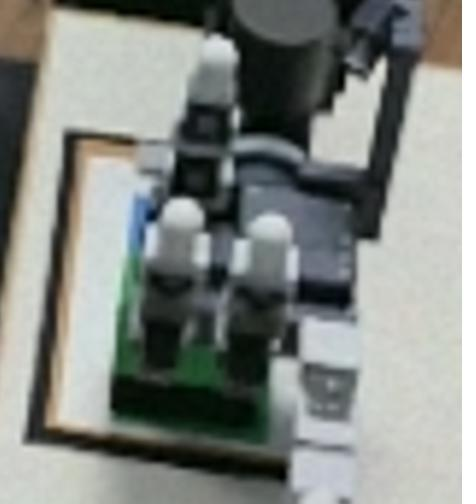

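Request:
move:
  arm1: {"joints": {"joint2_rad": 2.56, "joint3_rad": 1.255, "joint4_rad": 1.245}, "min_time_s": 0.8}

Request:
move:
  arm1: {"joints": {"joint2_rad": 2.63, "joint3_rad": 1.255, "joint4_rad": 1.235}, "min_time_s": 0.8}

Scene clock: 485.27 s.
Joint torques (N m): arm1=[-2.08 -10.81 6.17 1.74 -0.13 -0.11] | arm2=[0.91 -7.82 7.05 0.09 -0.05 0.18] | arm3=[0.62 -15.27 9.7 -0.01 0.11 0.11]
Motor temperatures (°C): arm1=[24 29 34 24 24 26] | arm2=[26 24 34 27 24 23] | arm3=[26 29 34 24 24 24]
Heat: arm1: hottest joint3_rad 34 °C; arm2: hottest joint3_rad 34 °C; arm3: hottest joint3_rad 34 °C.
move: arm1 done
Joint velocities: within noise
arm1.joint_positions: joint1_rad=-0.070 joint2_rad=+2.487 joint3_rad=+1.243 joint4_rad=+1.258 joint5_rad=+0.003 joint6_rad=-0.016 hand_index_mcp=-0.046 hand_index_abd=+0.002 hand_index_pip=+0.362 hand_index_dip=+0.553 hand_middle_mcp=-0.046 hand_middle_abd=+0.002 hand_middle_pip=+0.363 hand_middle_dip=+0.553 hand_ring_mcp=+0.762 hand_ring_abd=+0.003 hand_ring_pip=+0.580 hand_ring_dip=+0.699 hand_thumb_cmc=-0.567 hand_thumb_axl=+0.680 hand_thumb_mcp=+0.168 hand_thumb_ipl=+0.166 hand_current_limit=+0.400 hand_speed=-0.900
arm1.joint_status: all done
arm1.hand_state: goal,goal,goal,goal,goal,goal,goal,goal,goal,goal,goal,goal,goal,goal,goal,goal
arm1.index_mcp_current_ma: 3
arm1.index_abd_current_ma: 1
arm1.index_pip_current_ma: 1
arm1.index_dip_current_ma: 2
arm1.middle_mcp_current_ma: 3
arm1.middle_abd_current_ma: 1
arm1.middle_pip_current_ma: 2
arm1.middle_dip_current_ma: 2
arm1.ring_mcp_current_ma: 8
arm1.ring_abd_current_ma: 2
arm1.ring_pip_current_ma: 1
arm1.ring_dip_current_ma: 2
arm1.thumb_cmc_current_ma: 2
arm1.thumb_axl_current_ma: 1
arm1.thumb_mcp_current_ma: -2
arm1.thumb_ipl_current_ma: -2
arm1.hand_goal_index_mcp: -0.050
arm1.hand_goal_index_abd: 0.000
arm1.hand_goal_index_pip: 0.360
arm1.hand_goal_index_dip: 0.550
arm1.hand_goal_middle_mcp: -0.050
arm1.hand_goal_middle_abd: 0.000
arm1.hand_goal_middle_pip: 0.360
arm1.hand_goal_middle_dip: 0.550
arm1.hand_goal_ring_mcp: 0.754
arm1.hand_goal_ring_abd: 0.000
arm1.hand_goal_ring_pip: 0.578
arm1.hand_goal_ring_dip: 0.696
arm1.hand_goal_thumb_cmc: -0.570
arm1.hand_goal_thumb_axl: 0.678
arm1.hand_goal_thumb_mcp: 0.170
arm1.hand_goal_thumb_ipl: 0.168
arm1.hand: x=+0.5486 y=+1.3124 z=+0.8241 quat_wxyz=(+0.431, +0.426, +0.559, +0.565) (m; scene frame)
arm1.hand_target: x=+0.5455 y=+1.3060 z=+0.7733 quat_wxyz=(+0.417, +0.442, +0.580, +0.542) (m; scene frame)
arm1.hand_status: not commanded
arm2, arm3: as last shown
pictures: none

Scene clock: 486.37 s.
Joint torques (N m): arm1=[-2.2 -8.12 5 0.54 -0.13 -0.08] | arm2=[0.85 -7.77 7.06 0.09 -0.05 0.18] | arm3=[0.62 -15.21 9.69 -0.01 0.1 0.11]
Motor temperatures (°C): arm1=[24 29 34 24 24 26] | arm2=[26 24 34 27 24 23] | arm3=[26 29 34 24 24 24]
Heat: arm1: hottest joint3_rad 34 °C; arm2: hottest joint3_rad 34 °C; arm3: hottest joint3_rad 34 °C.
move: arm1 done
Joint velocities: within noise
arm1.joint_positions: joint1_rad=-0.070 joint2_rad=+2.515 joint3_rad=+1.253 joint4_rad=+1.273 joint5_rad=+0.003 joint6_rad=-0.019 hand_index_mcp=-0.045 hand_index_abd=+0.002 hand_index_pip=+0.362 hand_index_dip=+0.553 hand_middle_mcp=-0.045 hand_middle_abd=+0.002 hand_middle_pip=+0.363 hand_middle_dip=+0.553 hand_ring_mcp=+0.763 hand_ring_abd=+0.003 hand_ring_pip=+0.580 hand_ring_dip=+0.699 hand_thumb_cmc=-0.567 hand_thumb_axl=+0.680 hand_thumb_mcp=+0.168 hand_thumb_ipl=+0.166 hand_current_limit=+0.400 hand_speed=-0.900
arm1.joint_status: all done
arm1.hand_state: goal,goal,goal,goal,goal,goal,goal,goal,goal,goal,goal,goal,goal,goal,goal,goal
arm1.index_mcp_current_ma: 4
arm1.index_abd_current_ma: 1
arm1.index_pip_current_ma: 1
arm1.index_dip_current_ma: 2
arm1.middle_mcp_current_ma: 4
arm1.middle_abd_current_ma: 1
arm1.middle_pip_current_ma: 2
arm1.middle_dip_current_ma: 2
arm1.ring_mcp_current_ma: 10
arm1.ring_abd_current_ma: 2
arm1.ring_pip_current_ma: 1
arm1.ring_dip_current_ma: 2
arm1.thumb_cmc_current_ma: 2
arm1.thumb_axl_current_ma: 1
arm1.thumb_mcp_current_ma: -2
arm1.thumb_ipl_current_ma: -2
arm1.hand_goal_index_mcp: -0.050
arm1.hand_goal_index_abd: 0.000
arm1.hand_goal_index_pip: 0.360
arm1.hand_goal_index_dip: 0.550
arm1.hand_goal_middle_mcp: -0.050
arm1.hand_goal_middle_abd: 0.000
arm1.hand_goal_middle_pip: 0.360
arm1.hand_goal_middle_dip: 0.550
arm1.hand_goal_ring_mcp: 0.754
arm1.hand_goal_ring_abd: 0.000
arm1.hand_goal_ring_pip: 0.578
arm1.hand_goal_ring_dip: 0.696
arm1.hand_goal_thumb_cmc: -0.570
arm1.hand_goal_thumb_axl: 0.678
arm1.hand_goal_thumb_mcp: 0.170
arm1.hand_goal_thumb_ipl: 0.168
arm1.hand: x=+0.5471 y=+1.3124 z=+0.8115 quat_wxyz=(+0.431, +0.426, +0.561, +0.564) (m; scene frame)
arm1.hand_target: x=+0.5339 y=+1.3037 z=+0.7218 quat_wxyz=(+0.399, +0.458, +0.601, +0.519) (m; scene frame)
arm1.hand_status: not commanded
arm2, arm3: as last shown
pictures: none

Request:
move:
  arm1: {"joints": {"joint2_rad": 2.71, "joint3_rad": 1.265, "joint4_rad": 1.22}, "min_time_s": 0.8}

Request:
move:
  arm1: {"joints": {"joint2_rad": 2.80, "joint3_rad": 1.265, "joint4_rad": 1.195}, "min_time_s": 0.8}

Scene clock: 488.97 s.
Joint torques (N m): arm1=[-2.02 -4.07 2.69 -0.77 -0.13 -0.06] | arm2=[0.91 -7.82 7.05 0.09 -0.05 0.18] | arm3=[0.67 -15.21 9.72 -0.01 0.11 0.11]
Motor temperatures (°C): arm1=[24 29 34 24 24 26] | arm2=[26 24 34 27 24 23] | arm3=[26 29 34 24 24 24]
Heat: arm1: hottest joint3_rad 34 °C; arm2: hottest joint3_rad 34 °C; arm3: hottest joint3_rad 34 °C.
move: arm1 time_out
Joint velocities: within noise
arm1.joint_positions: joint1_rad=-0.070 joint2_rad=+2.535 joint3_rad=+1.291 joint4_rad=+1.287 joint5_rad=+0.003 joint6_rad=-0.023 hand_index_mcp=-0.045 hand_index_abd=+0.002 hand_index_pip=+0.362 hand_index_dip=+0.553 hand_middle_mcp=-0.045 hand_middle_abd=+0.002 hand_middle_pip=+0.363 hand_middle_dip=+0.553 hand_ring_mcp=+0.763 hand_ring_abd=+0.003 hand_ring_pip=+0.580 hand_ring_dip=+0.699 hand_thumb_cmc=-0.567 hand_thumb_axl=+0.680 hand_thumb_mcp=+0.168 hand_thumb_ipl=+0.166 hand_current_limit=+0.400 hand_speed=-0.900
arm1.joint_status: joint2_rad time_out (moved +0.020 of +0.195); joint4_rad time_out (moved +0.014 of -0.053); the others done
arm1.hand_state: goal,goal,goal,goal,goal,goal,goal,goal,goal,goal,goal,goal,goal,goal,goal,goal
arm1.index_mcp_current_ma: 4
arm1.index_abd_current_ma: 1
arm1.index_pip_current_ma: 1
arm1.index_dip_current_ma: 2
arm1.middle_mcp_current_ma: 4
arm1.middle_abd_current_ma: 1
arm1.middle_pip_current_ma: 2
arm1.middle_dip_current_ma: 2
arm1.ring_mcp_current_ma: 10
arm1.ring_abd_current_ma: 2
arm1.ring_pip_current_ma: 1
arm1.ring_dip_current_ma: 2
arm1.thumb_cmc_current_ma: 2
arm1.thumb_axl_current_ma: 1
arm1.thumb_mcp_current_ma: -2
arm1.thumb_ipl_current_ma: -2
arm1.hand_goal_index_mcp: -0.050
arm1.hand_goal_index_abd: 0.000
arm1.hand_goal_index_pip: 0.360
arm1.hand_goal_index_dip: 0.550
arm1.hand_goal_middle_mcp: -0.050
arm1.hand_goal_middle_abd: 0.000
arm1.hand_goal_middle_pip: 0.360
arm1.hand_goal_middle_dip: 0.550
arm1.hand_goal_ring_mcp: 0.754
arm1.hand_goal_ring_abd: 0.000
arm1.hand_goal_ring_pip: 0.578
arm1.hand_goal_ring_dip: 0.696
arm1.hand_goal_thumb_cmc: -0.570
arm1.hand_goal_thumb_axl: 0.678
arm1.hand_goal_thumb_mcp: 0.170
arm1.hand_goal_thumb_ipl: 0.168
arm1.on_its_own: joint2_rad reads +2.535 and still pushes toward +2.710 since a time_out; joint4_rad reads +1.287 and still pushes toward +1.220 since a time_out
arm1.hand: x=+0.5536 y=+1.3146 z=+0.8147 quat_wxyz=(+0.439, +0.418, +0.553, +0.572) (m; scene frame)
arm1.hand_target: x=+0.5199 y=+1.3009 z=+0.6661 quat_wxyz=(+0.378, +0.474, +0.623, +0.493) (m; scene frame)
arm1.hand_status: not commanded
arm2, arm3: as last shown
pictures: none

not run: a stop came earlier in this reply.

Request:
wait:
  seconds: 0.05
  cameras: ["room_a"]

Request:
zoom_image:
  camera: "room_a"
  region: [395, 325, 450, 385]

Scene clock: 489.17 s.
Joint torques (N m): arm1=[-2.08 -4.13 2.69 -0.8 -0.13 -0.05] | arm2=[0.85 -7.77 7.08 0.08 -0.06 0.18] | arm3=[0.67 -15.21 9.72 0.01 0.11 0.11]
Motor temperatures (°C): arm1=[24 29 34 24 24 26] | arm2=[26 24 34 27 24 23] | arm3=[26 29 34 24 24 24]
Heat: arm1: hottest joint3_rad 34 °C; arm2: hottest joint3_rad 34 °C; arm3: hottest joint3_rad 34 °C.
Joint velocities: within noise
arm1.joint_positions: joint1_rad=-0.070 joint2_rad=+2.535 joint3_rad=+1.291 joint4_rad=+1.287 joint5_rad=+0.003 joint6_rad=-0.023 hand_index_mcp=-0.045 hand_index_abd=+0.002 hand_index_pip=+0.362 hand_index_dip=+0.553 hand_middle_mcp=-0.045 hand_middle_abd=+0.002 hand_middle_pip=+0.363 hand_middle_dip=+0.553 hand_ring_mcp=+0.763 hand_ring_abd=+0.003 hand_ring_pip=+0.580 hand_ring_dip=+0.699 hand_thumb_cmc=-0.567 hand_thumb_axl=+0.680 hand_thumb_mcp=+0.168 hand_thumb_ipl=+0.166 hand_current_limit=+0.400 hand_speed=-0.900
arm1.joint_status: joint2_rad time_out (moved +0.020 of +0.195); joint4_rad time_out (moved +0.014 of -0.053); the others done
arm1.hand_state: goal,goal,goal,goal,goal,goal,goal,goal,goal,goal,goal,goal,goal,goal,goal,goal
arm1.index_mcp_current_ma: 4
arm1.index_abd_current_ma: 1
arm1.index_pip_current_ma: 1
arm1.index_dip_current_ma: 2
arm1.middle_mcp_current_ma: 4
arm1.middle_abd_current_ma: 1
arm1.middle_pip_current_ma: 2
arm1.middle_dip_current_ma: 2
arm1.ring_mcp_current_ma: 10
arm1.ring_abd_current_ma: 2
arm1.ring_pip_current_ma: 1
arm1.ring_dip_current_ma: 2
arm1.thumb_cmc_current_ma: 2
arm1.thumb_axl_current_ma: 1
arm1.thumb_mcp_current_ma: -2
arm1.thumb_ipl_current_ma: -2
arm1.hand_goal_index_mcp: -0.050
arm1.hand_goal_index_abd: 0.000
arm1.hand_goal_index_pip: 0.360
arm1.hand_goal_index_dip: 0.550
arm1.hand_goal_middle_mcp: -0.050
arm1.hand_goal_middle_abd: 0.000
arm1.hand_goal_middle_pip: 0.360
arm1.hand_goal_middle_dip: 0.550
arm1.hand_goal_ring_mcp: 0.754
arm1.hand_goal_ring_abd: 0.000
arm1.hand_goal_ring_pip: 0.578
arm1.hand_goal_ring_dip: 0.696
arm1.hand_goal_thumb_cmc: -0.570
arm1.hand_goal_thumb_axl: 0.678
arm1.hand_goal_thumb_mcp: 0.170
arm1.hand_goal_thumb_ipl: 0.168
arm1.on_its_own: joint2_rad reads +2.535 and still pushes toward +2.710 since a time_out; joint4_rad reads +1.287 and still pushes toward +1.220 since a time_out
arm1.hand: x=+0.5536 y=+1.3146 z=+0.8147 quat_wxyz=(+0.439, +0.418, +0.553, +0.572) (m; scene frame)
arm1.hand_target: x=+0.5199 y=+1.3009 z=+0.6661 quat_wxyz=(+0.378, +0.474, +0.623, +0.493) (m; scene frame)
arm1.hand_status: not commanded
arm2.joint_positions: joint1_rad=-0.860 joint2_rad=+1.274 joint3_rad=+0.985 joint4_rad=-1.490 joint5_rad=-0.005 joint6_rad=+0.059 hand_index_mcp=+0.272 hand_index_abd=-0.001 hand_index_pip=-0.365 hand_index_dip=+0.700 hand_middle_mcp=+0.272 hand_middle_abd=+0.001 hand_middle_pip=-0.365 hand_middle_dip=+0.699 hand_ring_mcp=+0.282 hand_ring_abd=+0.001 hand_ring_pip=-0.409 hand_ring_dip=+0.700 hand_thumb_cmc=-0.569 hand_thumb_axl=+0.679 hand_thumb_mcp=+0.171 hand_thumb_ipl=+0.096 hand_current_limit=+0.750 hand_speed=-0.750
arm2.joint_status: not commanded
arm2.hand_state: goal,goal,goal,goal,goal,goal,goal,goal,goal,goal,goal,goal,goal,goal,goal,goal
arm2.index_mcp_current_ma: 7
arm2.index_abd_current_ma: -2
arm2.index_pip_current_ma: 26
arm2.index_dip_current_ma: 12
arm2.middle_mcp_current_ma: 8
arm2.middle_abd_current_ma: 2
arm2.middle_pip_current_ma: 24
arm2.middle_dip_current_ma: 10
arm2.ring_mcp_current_ma: 8
arm2.ring_abd_current_ma: 2
arm2.ring_pip_current_ma: 24
arm2.ring_dip_current_ma: 13
arm2.thumb_cmc_current_ma: 3
arm2.thumb_axl_current_ma: 2
arm2.thumb_mcp_current_ma: -45
arm2.thumb_ipl_current_ma: -21
arm2.hand_goal_index_mcp: 0.270
arm2.hand_goal_index_abd: 0.000
arm2.hand_goal_index_pip: -0.372
arm2.hand_goal_index_dip: 0.696
arm2.hand_goal_middle_mcp: 0.270
arm2.hand_goal_middle_abd: 0.000
arm2.hand_goal_middle_pip: -0.372
arm2.hand_goal_middle_dip: 0.696
arm2.hand_goal_ring_mcp: 0.280
arm2.hand_goal_ring_abd: 0.000
arm2.hand_goal_ring_pip: -0.416
arm2.hand_goal_ring_dip: 0.696
arm2.hand_goal_thumb_cmc: -0.570
arm2.hand_goal_thumb_axl: 0.678
arm2.hand_goal_thumb_mcp: 0.180
arm2.hand_goal_thumb_ipl: 0.100
arm2.hand: x=-0.0170 y=+0.3023 z=+1.0042 quat_wxyz=(-0.035, +0.327, -0.939, +0.099) (m; scene frame)
arm2.hand_target: x=-0.0192 y=+0.3001 z=+1.0047 quat_wxyz=(-0.034, +0.326, -0.940, +0.095) (m; scene frame)
arm2.hand_status: not commanded
arm3.joint_positions: joint1_rad=-0.904 joint2_rad=+1.502 joint3_rad=+1.208 joint4_rad=-1.158 joint5_rad=-0.005 joint6_rad=+0.545 hand_index_mcp=+0.752 hand_index_abd=-0.003 hand_index_pip=+0.574 hand_index_dip=+0.693 hand_middle_mcp=+0.753 hand_middle_abd=-0.003 hand_middle_pip=+0.578 hand_middle_dip=+0.698 hand_ring_mcp=+0.753 hand_ring_abd=-0.002 hand_ring_pip=+0.578 hand_ring_dip=+0.698 hand_thumb_cmc=-0.569 hand_thumb_axl=+0.679 hand_thumb_mcp=+0.166 hand_thumb_ipl=+0.166 hand_current_limit=+0.750 hand_speed=-0.900
arm3.joint_status: not commanded
arm3.hand_state: goal,goal,goal,goal,goal,goal,goal,goal,goal,goal,goal,goal,goal,goal,goal,goal
arm3.index_mcp_current_ma: -4
arm3.index_abd_current_ma: -4
arm3.index_pip_current_ma: -4
arm3.index_dip_current_ma: -5
arm3.middle_mcp_current_ma: -2
arm3.middle_abd_current_ma: -4
arm3.middle_pip_current_ma: 3
arm3.middle_dip_current_ma: 3
arm3.ring_mcp_current_ma: -1
arm3.ring_abd_current_ma: -2
arm3.ring_pip_current_ma: 3
arm3.ring_dip_current_ma: 4
arm3.thumb_cmc_current_ma: 2
arm3.thumb_axl_current_ma: 3
arm3.thumb_mcp_current_ma: -10
arm3.thumb_ipl_current_ma: -5
arm3.hand_goal_index_mcp: 0.754
arm3.hand_goal_index_abd: 0.000
arm3.hand_goal_index_pip: 0.576
arm3.hand_goal_index_dip: 0.696
arm3.hand_goal_middle_mcp: 0.754
arm3.hand_goal_middle_abd: 0.000
arm3.hand_goal_middle_pip: 0.576
arm3.hand_goal_middle_dip: 0.696
arm3.hand_goal_ring_mcp: 0.754
arm3.hand_goal_ring_abd: 0.000
arm3.hand_goal_ring_pip: 0.576
arm3.hand_goal_ring_dip: 0.696
arm3.hand_goal_thumb_cmc: -0.570
arm3.hand_goal_thumb_axl: 0.678
arm3.hand_goal_thumb_mcp: 0.170
arm3.hand_goal_thumb_ipl: 0.168
arm3.hand: x=-0.1949 y=-0.6542 z=+1.0342 quat_wxyz=(-0.027, +0.070, +0.996, +0.055) (m; scene frame)
arm3.hand_target: x=-0.1936 y=-0.6602 z=+1.0308 quat_wxyz=(-0.023, +0.073, +0.996, +0.048) (m; scene frame)
arm3.hand_status: not commanded
wait: 0.07 s; no rest
pictures: room_a
Images, in order (width x height): room_a 672x504.

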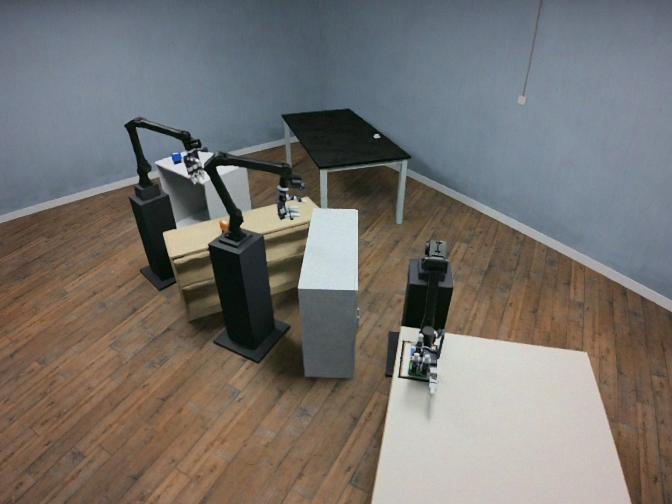

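Scaled by 8.400 from the camera's 672x504 image, which has a finer 960x720 frame.

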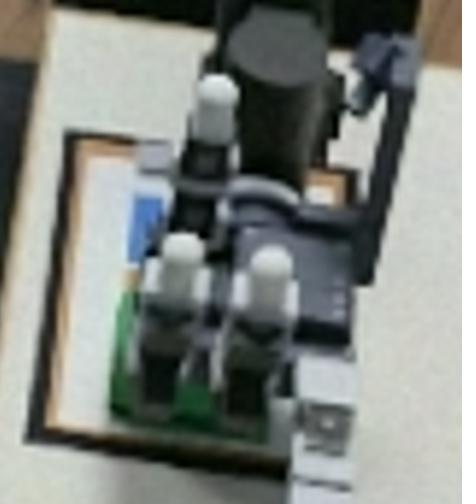

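Request:
move:
  arm1: {"joints": {"joint2_rad": 2.80, "joint3_rad": 1.228, "joint4_rad": 1.155}, "min_time_s": 0.8}
  cameras: ["room_a"]

Request:
zoom_image:
  camera: "room_a"
  region: [395, 325, 450, 385]

Scene clock: 492.53 s.
Joint torques (N m): arm1=[-2.02 1.32 -0.75 -3.77 -0.13 0] | arm2=[0.85 -7.77 7.05 0.09 -0.05 0.19] | arm3=[0.56 -15.21 9.72 0.01 0.11 0.11]
Motor temperatures (°C): arm1=[24 28 34 24 24 26] | arm2=[26 24 34 27 24 23] | arm3=[26 29 34 24 24 24]
Heat: arm1: hottest joint3_rad 34 °C; arm2: hottest joint3_rad 34 °C; arm3: hottest joint3_rad 34 °C.
move: arm1 time_out
Joint velocities: within noise
arm1.joint_positions: joint1_rad=-0.070 joint2_rad=+2.548 joint3_rad=+1.292 joint4_rad=+1.287 joint5_rad=+0.003 joint6_rad=-0.028 hand_index_mcp=-0.045 hand_index_abd=+0.002 hand_index_pip=+0.362 hand_index_dip=+0.553 hand_middle_mcp=-0.045 hand_middle_abd=+0.002 hand_middle_pip=+0.363 hand_middle_dip=+0.553 hand_ring_mcp=+0.763 hand_ring_abd=+0.003 hand_ring_pip=+0.580 hand_ring_dip=+0.699 hand_thumb_cmc=-0.567 hand_thumb_axl=+0.680 hand_thumb_mcp=+0.168 hand_thumb_ipl=+0.166 hand_current_limit=+0.400 hand_speed=-0.900
arm1.joint_status: joint2_rad time_out (moved +0.013 of +0.265); joint4_rad time_out (moved +0.000 of -0.132); the others done
arm1.hand_state: goal,goal,goal,goal,goal,goal,goal,goal,goal,goal,goal,goal,goal,goal,goal,goal
arm1.index_mcp_current_ma: 4
arm1.index_abd_current_ma: 1
arm1.index_pip_current_ma: 1
arm1.index_dip_current_ma: 2
arm1.middle_mcp_current_ma: 4
arm1.middle_abd_current_ma: 1
arm1.middle_pip_current_ma: 2
arm1.middle_dip_current_ma: 2
arm1.ring_mcp_current_ma: 10
arm1.ring_abd_current_ma: 2
arm1.ring_pip_current_ma: 1
arm1.ring_dip_current_ma: 2
arm1.thumb_cmc_current_ma: 2
arm1.thumb_axl_current_ma: 1
arm1.thumb_mcp_current_ma: -2
arm1.thumb_ipl_current_ma: -2
arm1.hand_goal_index_mcp: -0.050
arm1.hand_goal_index_abd: 0.000
arm1.hand_goal_index_pip: 0.360
arm1.hand_goal_index_dip: 0.550
arm1.hand_goal_middle_mcp: -0.050
arm1.hand_goal_middle_abd: 0.000
arm1.hand_goal_middle_pip: 0.360
arm1.hand_goal_middle_dip: 0.550
arm1.hand_goal_ring_mcp: 0.754
arm1.hand_goal_ring_abd: 0.000
arm1.hand_goal_ring_pip: 0.578
arm1.hand_goal_ring_dip: 0.696
arm1.hand_goal_thumb_cmc: -0.570
arm1.hand_goal_thumb_axl: 0.678
arm1.hand_goal_thumb_mcp: 0.170
arm1.hand_goal_thumb_ipl: 0.168
arm1.on_its_own: joint2_rad reads +2.548 and still pushes toward +2.800 since a time_out; joint4_rad reads +1.287 and still pushes toward +1.155 since a time_out
arm1.hand: x=+0.5523 y=+1.3148 z=+0.8058 quat_wxyz=(+0.438, +0.419, +0.557, +0.567) (m; scene frame)
arm1.hand_target: x=+0.4798 y=+1.2916 z=+0.5792 quat_wxyz=(+0.330, +0.508, +0.668, +0.432) (m; scene frame)
arm1.hand_status: not commanded
arm2, arm3: as last shown
pictures: room_a
Images, in order (width x height): room_a 672x504.

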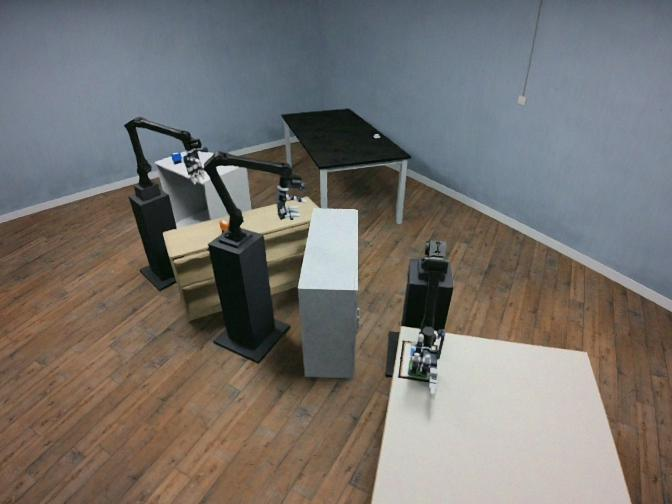

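Scaled by 8.400 from the camera's 672x504 image, which has a finer 960x720 frame.

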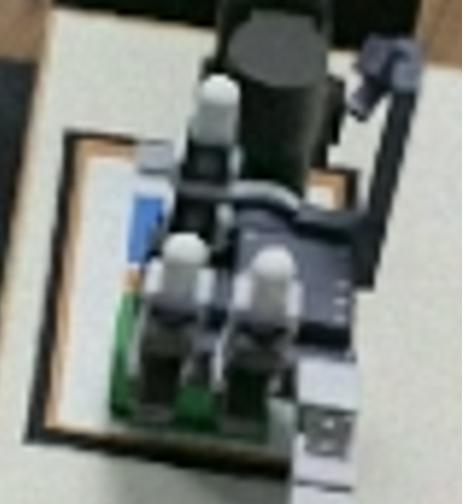

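Request:
move:
  arm1: {"joints": {"joint2_rad": 2.89, "joint3_rad": 1.195, "joint4_rad": 1.095}, "min_time_s": 0.8}

Scene clock: 495.47 s.
Joint torques (N m): arm1=[-2.02 7.47 -3.67 -5.86 -0.13 0.04] | arm2=[0.85 -7.71 7.06 0.09 -0.05 0.19] | arm3=[0.67 -15.27 9.7 -0.01 0.11 0.11]
Motor temperatures (°C): arm1=[24 28 34 24 24 26] | arm2=[26 24 34 27 24 23] | arm3=[26 29 34 24 24 24]
Heat: arm1: hottest joint3_rad 34 °C; arm2: hottest joint3_rad 34 °C; arm3: hottest joint3_rad 34 °C.
move: arm1 time_out
Joint velocities: within noise
arm1.joint_positions: joint1_rad=-0.070 joint2_rad=+2.551 joint3_rad=+1.292 joint4_rad=+1.273 joint5_rad=+0.003 joint6_rad=-0.033 hand_index_mcp=-0.045 hand_index_abd=+0.002 hand_index_pip=+0.362 hand_index_dip=+0.553 hand_middle_mcp=-0.045 hand_middle_abd=+0.002 hand_middle_pip=+0.363 hand_middle_dip=+0.553 hand_ring_mcp=+0.763 hand_ring_abd=+0.003 hand_ring_pip=+0.580 hand_ring_dip=+0.699 hand_thumb_cmc=-0.567 hand_thumb_axl=+0.680 hand_thumb_mcp=+0.168 hand_thumb_ipl=+0.166 hand_current_limit=+0.400 hand_speed=-0.900
arm1.joint_status: joint2_rad time_out (moved +0.003 of +0.342); joint3_rad time_out (moved +0.000 of -0.097); joint4_rad time_out (moved -0.014 of -0.192)
arm1.hand_state: goal,goal,goal,goal,goal,goal,goal,goal,goal,goal,goal,goal,goal,goal,goal,goal
arm1.index_mcp_current_ma: 4
arm1.index_abd_current_ma: 1
arm1.index_pip_current_ma: 1
arm1.index_dip_current_ma: 2
arm1.middle_mcp_current_ma: 4
arm1.middle_abd_current_ma: 1
arm1.middle_pip_current_ma: 2
arm1.middle_dip_current_ma: 2
arm1.ring_mcp_current_ma: 10
arm1.ring_abd_current_ma: 2
arm1.ring_pip_current_ma: 1
arm1.ring_dip_current_ma: 2
arm1.thumb_cmc_current_ma: 2
arm1.thumb_axl_current_ma: 1
arm1.thumb_mcp_current_ma: -2
arm1.thumb_ipl_current_ma: -2
arm1.hand_goal_index_mcp: -0.050
arm1.hand_goal_index_abd: 0.000
arm1.hand_goal_index_pip: 0.360
arm1.hand_goal_index_dip: 0.550
arm1.hand_goal_middle_mcp: -0.050
arm1.hand_goal_middle_abd: 0.000
arm1.hand_goal_middle_pip: 0.360
arm1.hand_goal_middle_dip: 0.550
arm1.hand_goal_ring_mcp: 0.754
arm1.hand_goal_ring_abd: 0.000
arm1.hand_goal_ring_pip: 0.578
arm1.hand_goal_ring_dip: 0.696
arm1.hand_goal_thumb_cmc: -0.570
arm1.hand_goal_thumb_axl: 0.678
arm1.hand_goal_thumb_mcp: 0.170
arm1.hand_goal_thumb_ipl: 0.168
arm1.on_its_own: joint2_rad reads +2.551 and still pushes toward +2.890 since a time_out; joint3_rad reads +1.292 and still pushes toward +1.195 since a time_out; joint4_rad reads +1.273 and still pushes toward +1.095 since a time_out
arm1.hand: x=+0.5531 y=+1.3156 z=+0.8005 quat_wxyz=(+0.436, +0.422, +0.563, +0.562) (m; scene frame)
arm1.hand_target: x=+0.4299 y=+1.2795 z=+0.5010 quat_wxyz=(+0.281, +0.535, +0.706, +0.370) (m; scene frame)
arm1.hand_status: not commanded
arm2, arm3: as last shown
pictures: none

Request:
move:
  arm1: {"joints": {"joint2_rad": 2.98, "joint3_rad": 1.16, "joint4_rad": 1.045}, "min_time_s": 0.8}
  cameras: ["room_a"]

Request:
zoom_image:
  camera: "room_a"
  region: [395, 325, 450, 385]

Scene clock: 498.07 s.
Joint torques (N m): arm1=[-2.08 10.05 -5 -7.84 -0.14 0.08] | arm2=[0.85 -7.82 7.08 0.1 -0.05 0.18] | arm3=[0.67 -15.27 9.72 0.01 0.11 0.11]
Motor temperatures (°C): arm1=[24 28 34 24 24 26] | arm2=[26 24 34 27 24 23] | arm3=[26 29 34 24 24 24]
Heat: arm1: hottest joint3_rad 34 °C; arm2: hottest joint3_rad 34 °C; arm3: hottest joint3_rad 34 °C.
move: arm1 time_out
Joint velocities: within noise
arm1.joint_positions: joint1_rad=-0.070 joint2_rad=+2.555 joint3_rad=+1.292 joint4_rad=+1.266 joint5_rad=+0.003 joint6_rad=-0.037 hand_index_mcp=-0.045 hand_index_abd=+0.002 hand_index_pip=+0.362 hand_index_dip=+0.553 hand_middle_mcp=-0.045 hand_middle_abd=+0.002 hand_middle_pip=+0.363 hand_middle_dip=+0.553 hand_ring_mcp=+0.763 hand_ring_abd=+0.003 hand_ring_pip=+0.580 hand_ring_dip=+0.699 hand_thumb_cmc=-0.567 hand_thumb_axl=+0.680 hand_thumb_mcp=+0.168 hand_thumb_ipl=+0.166 hand_current_limit=+0.400 hand_speed=-0.900
arm1.joint_status: joint2_rad time_out (moved +0.004 of +0.429); joint3_rad time_out (moved +0.000 of -0.132); joint4_rad time_out (moved -0.007 of -0.228)
arm1.hand_state: goal,goal,goal,goal,goal,goal,goal,goal,goal,goal,goal,goal,goal,goal,goal,goal
arm1.index_mcp_current_ma: 4
arm1.index_abd_current_ma: 1
arm1.index_pip_current_ma: 1
arm1.index_dip_current_ma: 2
arm1.middle_mcp_current_ma: 4
arm1.middle_abd_current_ma: 1
arm1.middle_pip_current_ma: 2
arm1.middle_dip_current_ma: 2
arm1.ring_mcp_current_ma: 10
arm1.ring_abd_current_ma: 2
arm1.ring_pip_current_ma: 1
arm1.ring_dip_current_ma: 2
arm1.thumb_cmc_current_ma: 2
arm1.thumb_axl_current_ma: 1
arm1.thumb_mcp_current_ma: -2
arm1.thumb_ipl_current_ma: -2
arm1.hand_goal_index_mcp: -0.050
arm1.hand_goal_index_abd: 0.000
arm1.hand_goal_index_pip: 0.360
arm1.hand_goal_index_dip: 0.550
arm1.hand_goal_middle_mcp: -0.050
arm1.hand_goal_middle_abd: 0.000
arm1.hand_goal_middle_pip: 0.360
arm1.hand_goal_middle_dip: 0.550
arm1.hand_goal_ring_mcp: 0.754
arm1.hand_goal_ring_abd: 0.000
arm1.hand_goal_ring_pip: 0.578
arm1.hand_goal_ring_dip: 0.696
arm1.hand_goal_thumb_cmc: -0.570
arm1.hand_goal_thumb_axl: 0.678
arm1.hand_goal_thumb_mcp: 0.170
arm1.hand_goal_thumb_ipl: 0.168
arm1.on_its_own: joint2_rad reads +2.555 and still pushes toward +2.930 since a time_out; joint3_rad reads +1.292 and still pushes toward +1.180 since a time_out; joint4_rad reads +1.266 and still pushes toward +1.045 since a time_out
arm1.hand: x=+0.5531 y=+1.3160 z=+0.7956 quat_wxyz=(+0.434, +0.423, +0.567, +0.558) (m; scene frame)
arm1.hand_target: x=+0.4016 y=+1.2725 z=+0.4624 quat_wxyz=(+0.252, +0.548, +0.724, +0.333) (m; scene frame)
arm1.hand_status: not commanded
arm2, arm3: as last shown
pictures: room_a
Images, in order (width x height): room_a 672x504.

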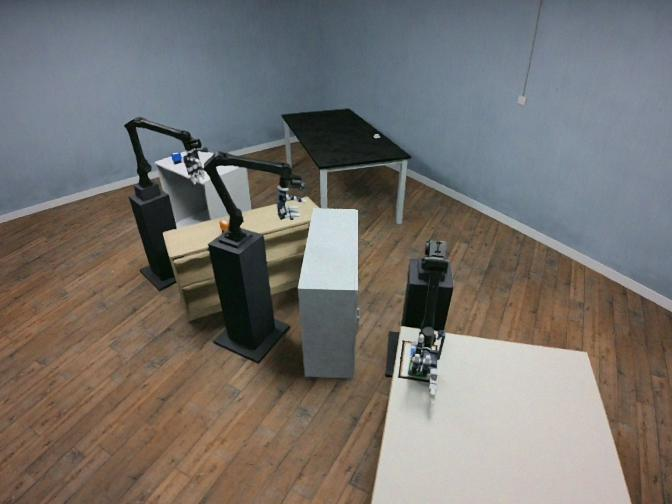

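Scaled by 8.400 from the camera's 672x504 image, which has a finer 960x720 frame.

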